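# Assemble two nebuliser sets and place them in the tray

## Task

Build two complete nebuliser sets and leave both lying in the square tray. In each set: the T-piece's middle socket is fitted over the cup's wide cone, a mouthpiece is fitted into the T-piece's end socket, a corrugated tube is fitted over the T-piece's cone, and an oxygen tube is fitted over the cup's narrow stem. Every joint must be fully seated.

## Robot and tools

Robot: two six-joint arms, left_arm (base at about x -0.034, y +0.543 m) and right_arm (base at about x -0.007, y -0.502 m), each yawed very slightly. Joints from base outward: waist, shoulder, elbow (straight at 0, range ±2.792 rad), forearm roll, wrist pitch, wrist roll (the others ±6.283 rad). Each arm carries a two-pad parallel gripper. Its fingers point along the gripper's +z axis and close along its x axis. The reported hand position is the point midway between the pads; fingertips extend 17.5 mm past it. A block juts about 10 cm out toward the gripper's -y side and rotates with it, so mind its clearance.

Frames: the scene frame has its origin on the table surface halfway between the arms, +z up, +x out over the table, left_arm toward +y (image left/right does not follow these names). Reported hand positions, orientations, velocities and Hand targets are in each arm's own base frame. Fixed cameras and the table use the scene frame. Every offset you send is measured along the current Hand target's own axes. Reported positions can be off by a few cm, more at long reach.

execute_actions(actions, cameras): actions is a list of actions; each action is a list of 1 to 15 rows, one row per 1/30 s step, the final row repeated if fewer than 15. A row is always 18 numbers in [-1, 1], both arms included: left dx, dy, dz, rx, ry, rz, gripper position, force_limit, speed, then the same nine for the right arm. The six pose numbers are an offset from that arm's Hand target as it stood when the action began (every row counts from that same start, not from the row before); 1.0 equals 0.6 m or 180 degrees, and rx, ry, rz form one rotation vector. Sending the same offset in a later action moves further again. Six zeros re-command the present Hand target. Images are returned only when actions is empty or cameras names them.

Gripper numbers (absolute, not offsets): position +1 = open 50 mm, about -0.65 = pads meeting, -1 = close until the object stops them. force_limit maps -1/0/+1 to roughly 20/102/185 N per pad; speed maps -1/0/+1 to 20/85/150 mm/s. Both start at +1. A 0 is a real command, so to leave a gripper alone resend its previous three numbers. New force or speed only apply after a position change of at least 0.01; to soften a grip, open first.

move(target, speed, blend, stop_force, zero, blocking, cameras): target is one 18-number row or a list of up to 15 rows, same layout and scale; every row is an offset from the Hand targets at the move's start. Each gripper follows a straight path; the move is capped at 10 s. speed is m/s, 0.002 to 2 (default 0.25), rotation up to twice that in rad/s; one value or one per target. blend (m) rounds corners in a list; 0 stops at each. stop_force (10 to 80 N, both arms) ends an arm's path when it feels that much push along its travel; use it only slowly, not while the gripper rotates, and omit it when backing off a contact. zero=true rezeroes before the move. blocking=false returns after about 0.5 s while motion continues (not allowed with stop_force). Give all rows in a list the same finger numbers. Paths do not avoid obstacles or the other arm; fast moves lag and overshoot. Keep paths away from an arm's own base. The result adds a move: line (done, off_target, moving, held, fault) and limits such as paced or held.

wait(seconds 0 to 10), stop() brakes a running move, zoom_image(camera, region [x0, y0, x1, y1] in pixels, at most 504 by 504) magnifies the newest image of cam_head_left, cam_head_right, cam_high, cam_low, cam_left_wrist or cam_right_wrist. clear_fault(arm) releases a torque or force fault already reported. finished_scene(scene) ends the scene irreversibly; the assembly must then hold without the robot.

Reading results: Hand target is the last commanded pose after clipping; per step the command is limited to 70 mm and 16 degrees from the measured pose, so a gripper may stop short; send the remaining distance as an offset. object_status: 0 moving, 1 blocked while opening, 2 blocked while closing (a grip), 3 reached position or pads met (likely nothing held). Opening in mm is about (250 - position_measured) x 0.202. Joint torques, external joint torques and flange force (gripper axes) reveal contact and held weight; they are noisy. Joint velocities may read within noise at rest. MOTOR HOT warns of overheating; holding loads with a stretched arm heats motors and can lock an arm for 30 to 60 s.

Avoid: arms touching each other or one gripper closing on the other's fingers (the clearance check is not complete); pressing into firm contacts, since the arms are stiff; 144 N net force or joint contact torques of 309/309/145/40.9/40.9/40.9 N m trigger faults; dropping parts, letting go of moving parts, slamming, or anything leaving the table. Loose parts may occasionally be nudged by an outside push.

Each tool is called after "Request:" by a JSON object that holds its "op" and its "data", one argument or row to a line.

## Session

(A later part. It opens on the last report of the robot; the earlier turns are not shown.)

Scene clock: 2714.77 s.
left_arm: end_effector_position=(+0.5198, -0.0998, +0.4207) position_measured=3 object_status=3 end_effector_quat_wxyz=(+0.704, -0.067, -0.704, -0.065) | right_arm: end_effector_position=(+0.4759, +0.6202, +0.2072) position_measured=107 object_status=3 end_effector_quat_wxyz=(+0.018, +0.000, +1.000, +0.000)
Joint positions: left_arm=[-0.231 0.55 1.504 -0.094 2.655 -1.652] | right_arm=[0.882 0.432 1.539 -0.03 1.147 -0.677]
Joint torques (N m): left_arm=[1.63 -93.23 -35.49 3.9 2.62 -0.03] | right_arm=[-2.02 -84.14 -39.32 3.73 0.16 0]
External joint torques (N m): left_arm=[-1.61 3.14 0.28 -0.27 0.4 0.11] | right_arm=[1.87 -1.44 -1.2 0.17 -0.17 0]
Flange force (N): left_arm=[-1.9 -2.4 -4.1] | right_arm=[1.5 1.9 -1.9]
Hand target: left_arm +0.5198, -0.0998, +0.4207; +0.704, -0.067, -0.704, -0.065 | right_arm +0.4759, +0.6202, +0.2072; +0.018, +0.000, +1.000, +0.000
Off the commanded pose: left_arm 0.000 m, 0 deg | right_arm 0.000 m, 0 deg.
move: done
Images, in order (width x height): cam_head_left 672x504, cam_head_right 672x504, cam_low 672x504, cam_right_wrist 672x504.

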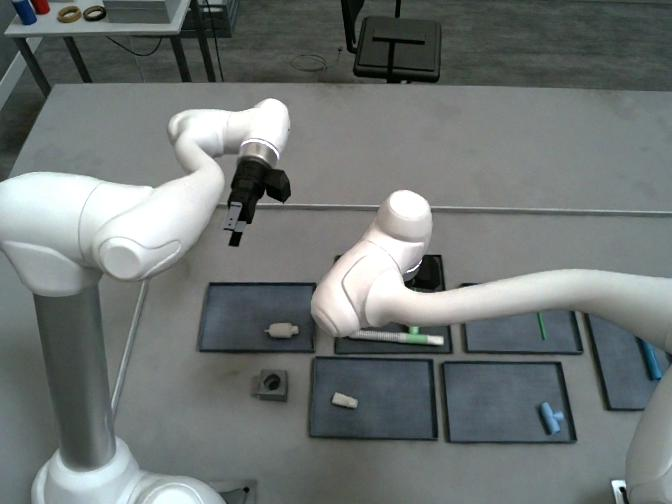

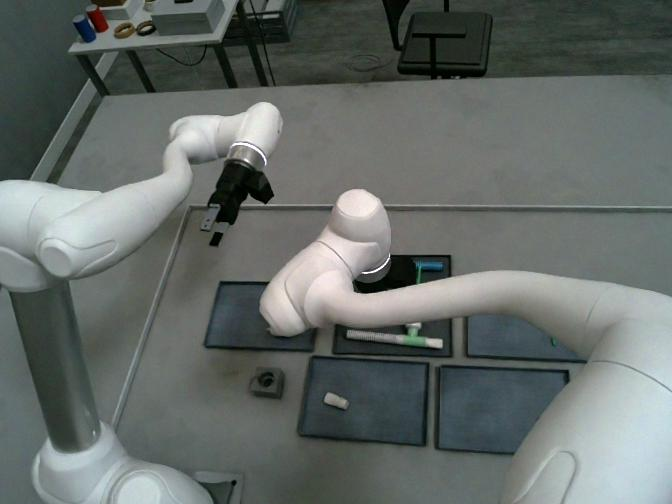

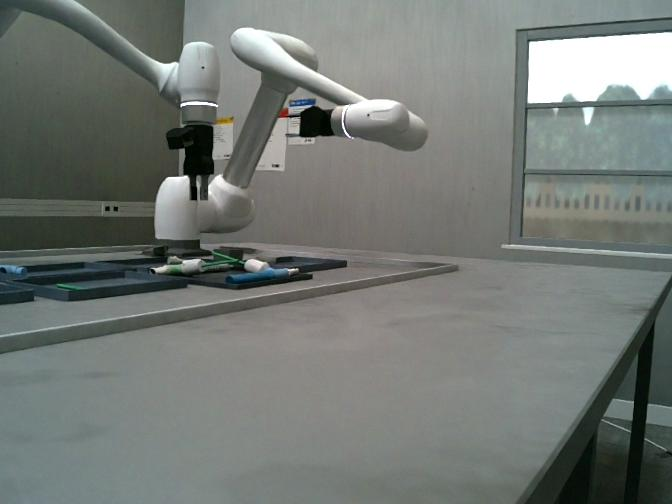

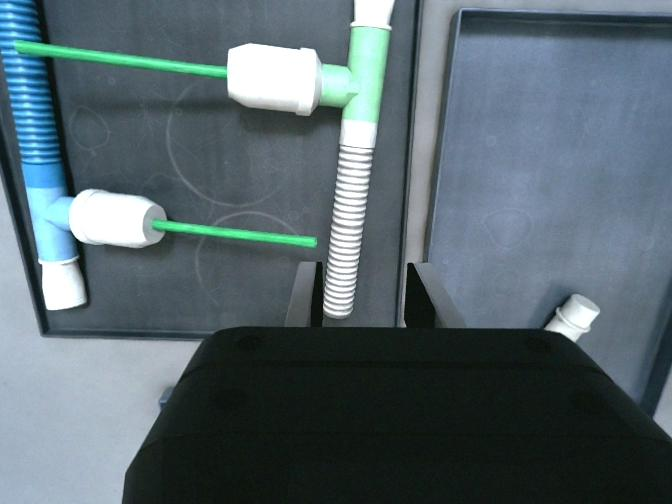

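Request:
{"op": "move", "data": {
  "target": [0,0,0,0,0,0,1,-0.3,-0.6,0.035,-0.533,-0.24,0,0,0,0.3,-0.2,-1],
  "speed": 0.4,
  "cameras": ["cam_low", "cam_right_wrist", "cam_head_right", "cam_head_left", "cam_high"]
}}

Request:
{"op": "zoom_image", "data": {
  "camera": "cam_low",
  "region": [140, 220, 320, 300]
}}

Request:
{"op": "zoom_image", "data": {
  "camera": "cam_head_right",
  "region": [330, 240, 460, 360]
}}

Request:
{"op": "zoom_image", "data": {
  "camera": "cam_head_left",
  "region": [330, 245, 460, 360]
}}

Scene clock: 2725.67 s.
left_arm: end_effector_position=(+0.5198, -0.0998, +0.4207) position_measured=3 object_status=3 end_effector_quat_wxyz=(+0.704, -0.067, -0.704, -0.065) | right_arm: end_effector_position=(+0.4499, +0.3003, +0.3501) position_measured=107 object_status=3 end_effector_quat_wxyz=(+0.018, +0.000, +1.000, +0.000)
Joint positions: left_arm=[-0.231 0.55 1.504 -0.094 2.655 -1.652] | right_arm=[0.534 -0.02 1.829 -0.018 1.302 -1.032]
Joint torques (N m): left_arm=[1.45 -93.07 -35.43 3.85 2.64 -0.09] | right_arm=[-3.45 -39.35 -41.34 3.93 0.09 0]
External joint torques (N m): left_arm=[-1.49 3.05 0.36 -0.24 0.38 0.17] | right_arm=[3.43 -1.5 -1.55 0.22 -0.16 0]
Flange force (N): left_arm=[-2.0 -2.0 -3.8] | right_arm=[3.2 5.6 -2.7]
Hand target: left_arm +0.5198, -0.0998, +0.4207; +0.704, -0.067, -0.704, -0.065 | right_arm +0.4499, +0.3003, +0.3502; +0.018, +0.000, +1.000, +0.000
Off the commanded pose: left_arm 0.000 m, 0 deg | right_arm 0.000 m, 0 deg.
move: done
Images, in order (width x height): cam_head_left 672x504, cam_head_right 672x504, cam_high 672x504, cam_low 672x504, cam_right_wrist 672x504.

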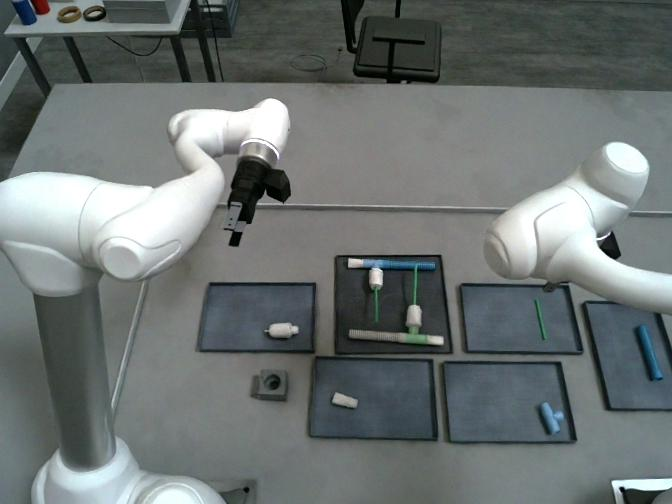

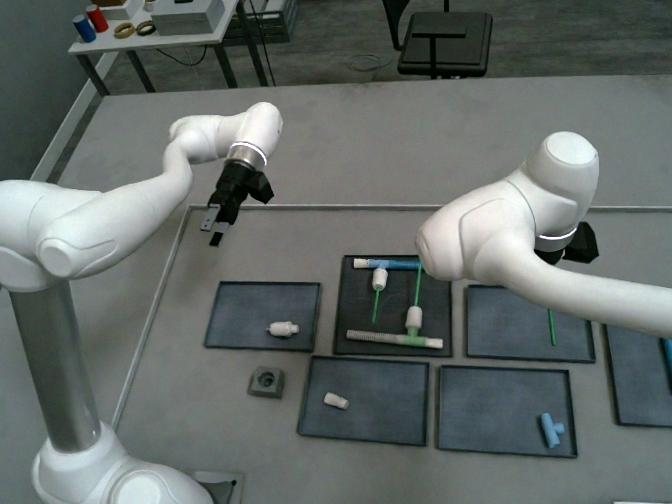

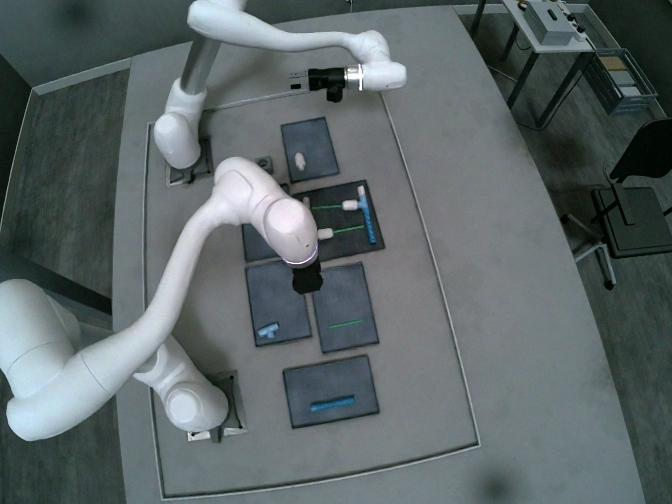

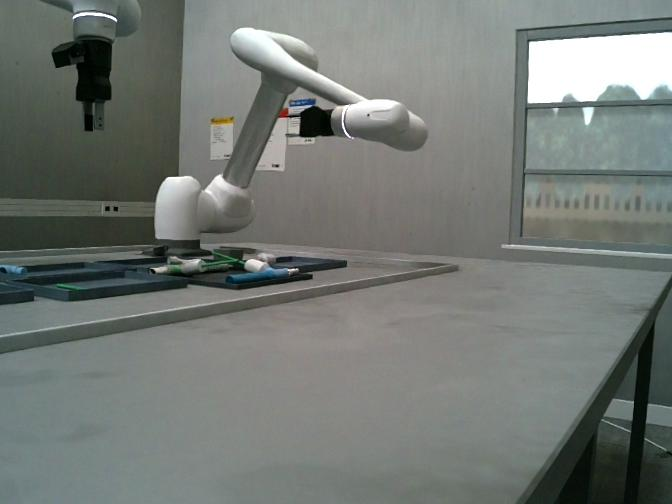

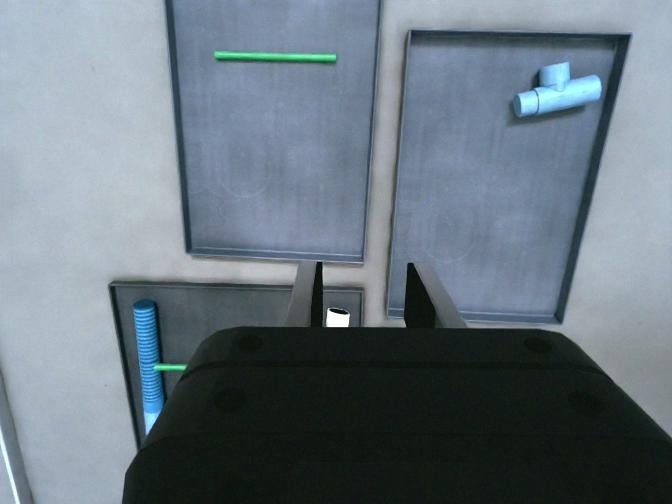

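Scaled by 2.800 from the camera's 672x504 image, which has a finer 960x720 frame.

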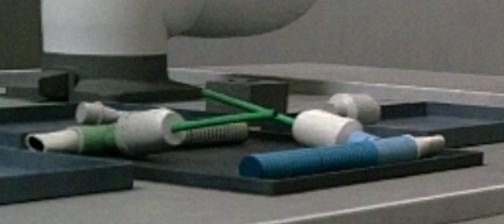

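Scaled by 3.877 from the camera's 672x504 image, which has a finer 960x720 frame.

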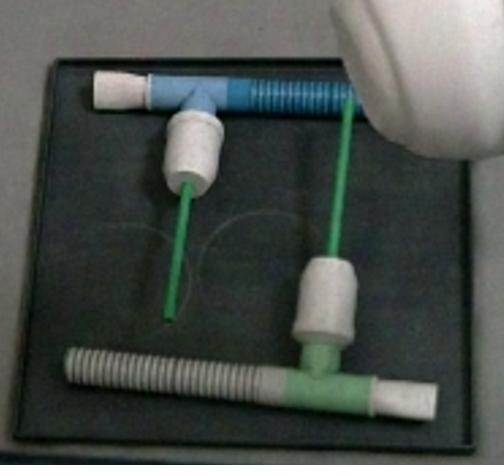

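Scaled by 3.877 from the camera's 672x504 image, which has a finer 960x720 frame.

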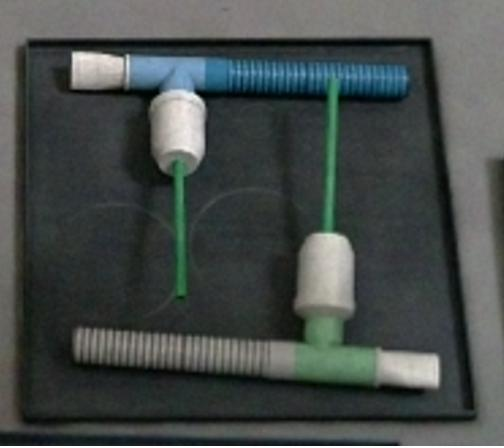

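Request:
{"op": "move", "data": {
  "target": [0,0,0,0,0,0,1,-0.3,-0.6,-0.1385,0.4367,0.3722,0,0.0115,0,-0.6,-0.8,-0.2],
  "speed": 0.35,
  "cameras": ["cam_right_wrist", "cam_low"]
}}

Request:
{"op": "zoom_image", "data": {
  "camera": "cam_low",
  "region": [140, 200, 320, 300]
}}

Scene clock: 2761.77 s.
left_arm: end_effector_position=(+0.5198, -0.0998, +0.4207) position_measured=3 object_status=3 end_effector_quat_wxyz=(+0.704, -0.067, -0.704, -0.065) | right_arm: end_effector_position=(+0.5409, +0.5625, +0.1302) position_measured=242 object_status=3 end_effector_quat_wxyz=(+0.000, +0.000, +1.000, +0.000)
Joint positions: left_arm=[-0.231 0.55 1.504 -0.094 2.655 -1.652] | right_arm=[0.761 0.494 1.596 0.001 1.051 -0.811]
Joint torques (N m): left_arm=[1.71 -92.94 -35.47 3.93 2.62 -0.07] | right_arm=[-2.21 -86.9 -36.94 3.58 0.22 0.02]
External joint torques (N m): left_arm=[-1.69 2.53 0.04 -0.28 0.41 0.14] | right_arm=[2.1 -1.72 -1.15 0.17 -0.18 -0.02]
Flange force (N): left_arm=[-1.3 -2.4 -3.8] | right_arm=[1.8 1.9 -2.0]
Hand target: left_arm +0.5198, -0.0998, +0.4207; +0.704, -0.067, -0.704, -0.065 | right_arm +0.5409, +0.5625, +0.1301; +0.000, +0.000, +1.000, +0.000
Off the commanded pose: left_arm 0.000 m, 0 deg | right_arm 0.000 m, 0 deg.
move: done
Images, in order (width x height): cam_low 672x504, cam_right_wrist 672x504.

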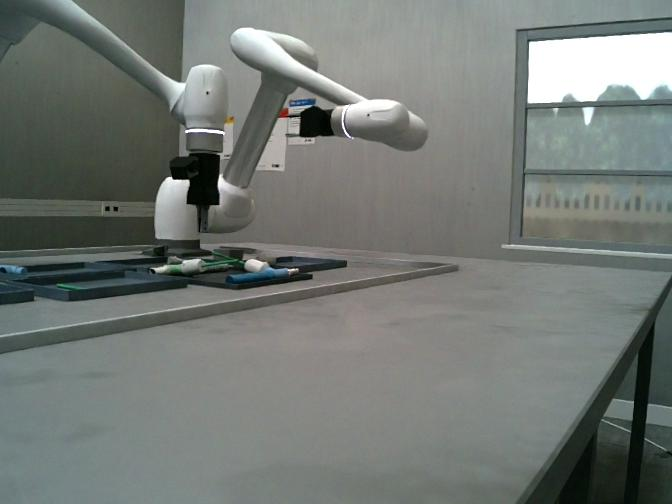

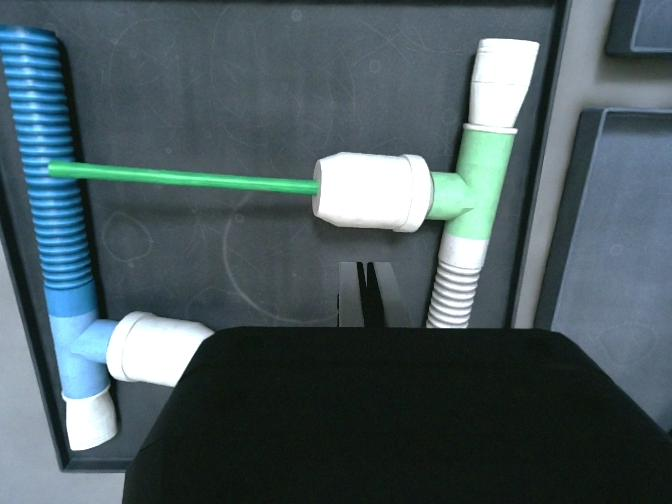

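Scaled by 2.800 from the camera's 672x504 image, which has a finer 960x720 frame.

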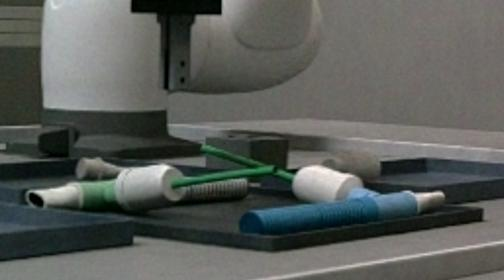

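Request:
{"op": "move", "data": {
  "target": [0,0,0,0,0,0,1,-0.3,-0.6,0,-0.0208,0.0417,0,0,0,-0.6,-0.8,-0.2],
  "speed": 0.1,
  "cameras": ["cam_right_wrist", "cam_head_left"]
}}

Scene clock: 2802.03 s.
left_arm: end_effector_position=(+0.5198, -0.0998, +0.4207) position_measured=3 object_status=3 end_effector_quat_wxyz=(+0.704, -0.067, -0.704, -0.065) | right_arm: end_effector_position=(+0.5409, +0.5500, +0.1051) position_measured=242 object_status=3 end_effector_quat_wxyz=(+0.000, +0.000, +1.000, +0.000)
Joint positions: left_arm=[-0.231 0.55 1.504 -0.094 2.655 -1.652] | right_arm=[0.749 0.503 1.634 0.001 1.004 -0.823]
Joint torques (N m): left_arm=[1.54 -92.96 -35.41 3.89 2.63 -0.06] | right_arm=[-2.2 -87.4 -36.01 3.42 0.19 0.03]
External joint torques (N m): left_arm=[-1.76 3.06 0.19 -0.26 0.39 0.14] | right_arm=[2.39 -1.54 -1.13 0.25 -0.15 -0.03]
Flange force (N): left_arm=[-1.8 -2.5 -4.2] | right_arm=[1.9 2.5 -1.9]
Hand target: left_arm +0.5198, -0.0998, +0.4207; +0.704, -0.067, -0.704, -0.065 | right_arm +0.5409, +0.5500, +0.1051; +0.000, +0.000, +1.000, +0.000
Off the commanded pose: left_arm 0.000 m, 0 deg | right_arm 0.000 m, 0 deg.
move: done
Images, in order (width x height): cam_head_left 672x504, cam_right_wrist 672x504.

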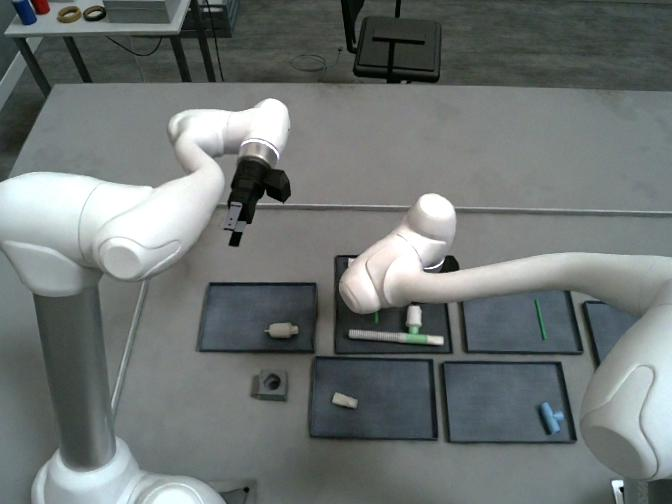

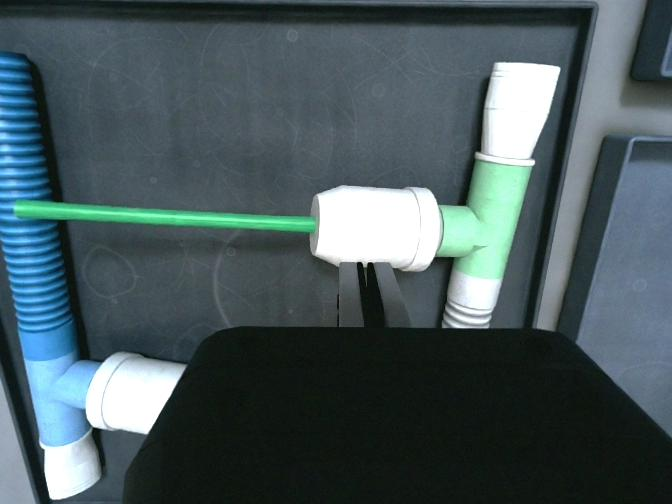

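Request:
{"op": "move", "data": {
  "target": [
    [0,0,0,0,0,0,1,-0.3,-0.6,0,-0.01,0.025,0,0,0,-0.6,-0.8,-0.2],
    [0,0,0,0,0,0,1,-0.3,-0.6,0,-0.01,0.0817,0,0,0,-0.6,-0.8,-0.2]
  ],
  "speed": [0.06, 0.012],
  "stop_force": 10,
  "cameras": ["cam_low", "cam_right_wrist"]
}}

Scene clock: 2814.47 s.
left_arm: end_effector_position=(+0.5198, -0.0998, +0.4207) position_measured=3 object_status=3 end_effector_quat_wxyz=(+0.704, -0.067, -0.704, -0.065) | right_arm: end_effector_position=(+0.5409, +0.5441, +0.0593) position_measured=242 object_status=3 end_effector_quat_wxyz=(+0.000, +0.000, +1.000, +0.000)
Joint positions: left_arm=[-0.231 0.55 1.504 -0.094 2.655 -1.652] | right_arm=[0.743 0.54 1.673 0.001 0.929 -0.828]
Joint torques (N m): left_arm=[1.56 -93.11 -35.6 3.87 2.64 -0.11] | right_arm=[-3.89 -66.71 -23.71 2.67 -1.14 0.04]
External joint torques (N m): left_arm=[-1.74 3 0.33 -0.24 0.38 0.18] | right_arm=[3.68 -22.78 -11.3 0.77 1.18 -0.04]
Flange force (N): left_arm=[-1.9 -2.3 -3.8] | right_arm=[5.6 1.1 -30.4]
Hand target: left_arm +0.5198, -0.0998, +0.4207; +0.704, -0.067, -0.704, -0.065 | right_arm +0.5409, +0.5441, +0.0593; +0.000, +0.000, +1.000, +0.000 (not the last commanded pose)
Off the commanded pose: left_arm 0.000 m, 0 deg | right_arm 0.003 m, 0 deg.
move: contact (right_arm); path passed 1 of 2 targets
Images, in order (width x height): cam_low 672x504, cam_right_wrist 672x504.

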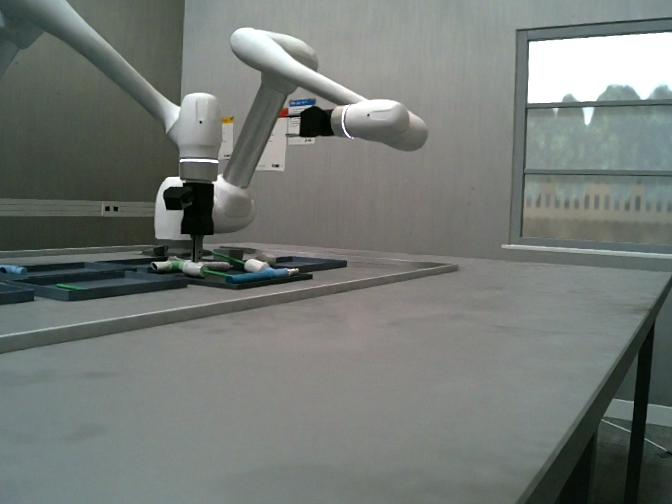

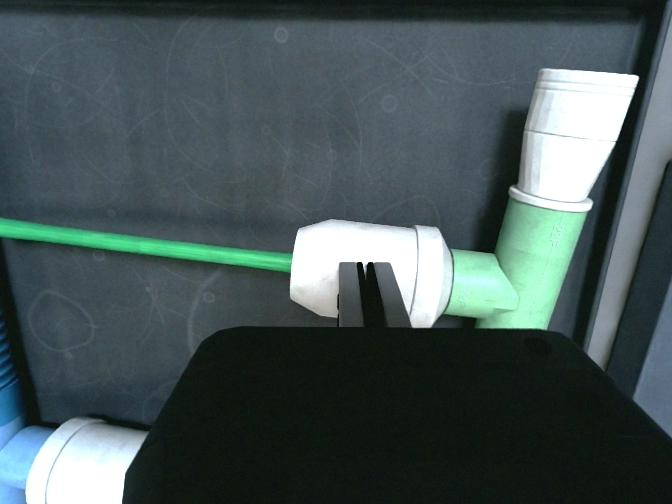

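Request:
{"op": "move", "data": {
  "target": [
    [0,0,0,0,0,0,1,-0.3,-0.6,0,0,-0.035,0,0,0,-0.6,-0.8,-0.2],
    [0,0,0,0,0,0,1,-0.3,-0.6,0,0,-0.35,0,0,0,-0.6,-0.8,-0.2],
    [0,0,0,0,0,0,1,-0.3,-0.6,0,-0.55,-0.4,0,0,0,-0.6,-0.8,-0.2]
  ],
  "speed": [0.03, 0.3, 0.4],
  "blend": [0.005, 0.05, 0],
  "cameras": ["cam_head_left", "cam_low", "cam_right_wrist"]
}}

Request:
{"op": "zoom_image", "data": {
  "camera": "cam_head_left",
  "region": [320, 240, 470, 360]
}}

Request:
{"op": "zoom_image", "data": {
  "camera": "cam_low",
  "region": [130, 220, 330, 300]
}}

Scene clock: 2823.90 s.
left_arm: end_effector_position=(+0.5198, -0.0998, +0.4207) position_measured=3 object_status=3 end_effector_quat_wxyz=(+0.704, -0.067, -0.704, -0.065) | right_arm: end_effector_position=(+0.5410, +0.2140, +0.2990) position_measured=242 object_status=3 end_effector_quat_wxyz=(+0.000, +0.000, +1.000, +0.000)
Joint positions: left_arm=[-0.231 0.55 1.504 -0.094 2.655 -1.652] | right_arm=[0.317 0.084 1.817 0.001 1.241 -1.255]
Joint torques (N m): left_arm=[1.77 -92.99 -35.54 3.9 2.61 -0.06] | right_arm=[-1.83 -49.07 -40.31 3.81 0.16 0.03]
External joint torques (N m): left_arm=[-1.61 2.64 0.22 -0.26 0.42 0.13] | right_arm=[1.77 -1.41 -1.19 0.24 -0.14 -0.03]
Flange force (N): left_arm=[-1.5 -2.3 -3.6] | right_arm=[1.1 2.8 -2.0]
Hand target: left_arm +0.5198, -0.0998, +0.4207; +0.704, -0.067, -0.704, -0.065 | right_arm +0.5411, +0.2139, +0.2991; +0.000, +0.000, +1.000, +0.000
Off the commanded pose: left_arm 0.000 m, 0 deg | right_arm 0.000 m, 0 deg.
move: done
Images, in order (width x height): cam_head_left 672x504, cam_low 672x504, cam_right_wrist 672x504.

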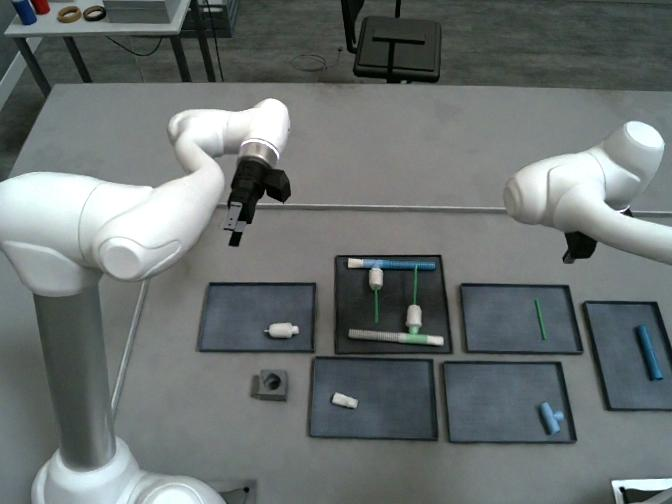

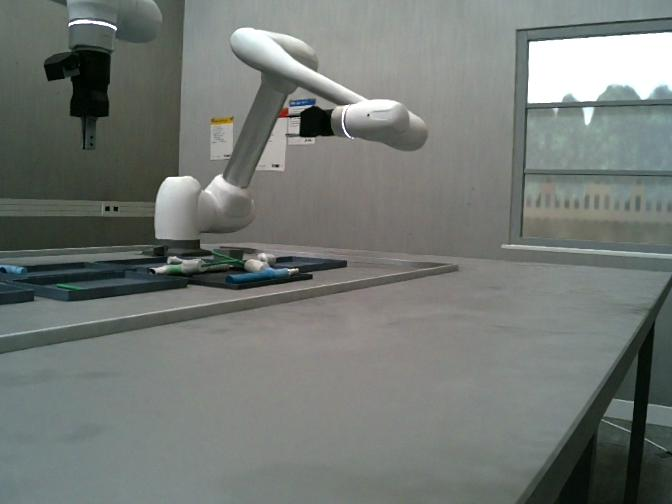

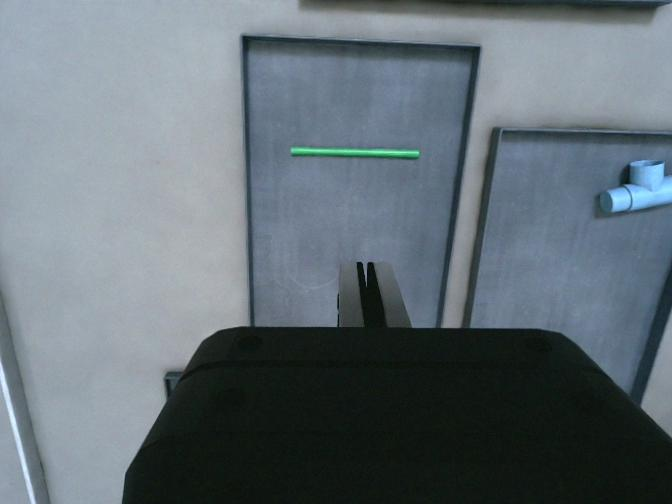

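Scaled by 3.360 from the camera's 672x504 image, which has a finer 960x720 frame.

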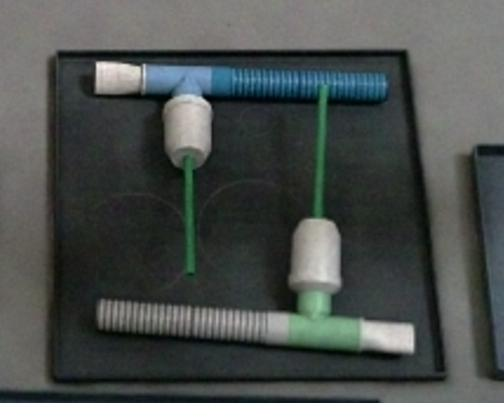

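Scaled by 2.520 from the camera's 672x504 image, which has a finer 960x720 frame.

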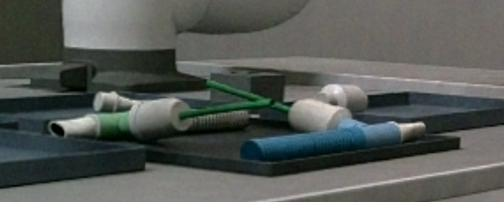

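Request:
{"op": "finished_scene", "data": {
  "scene": 1
}}

The scene is finished: the task was done.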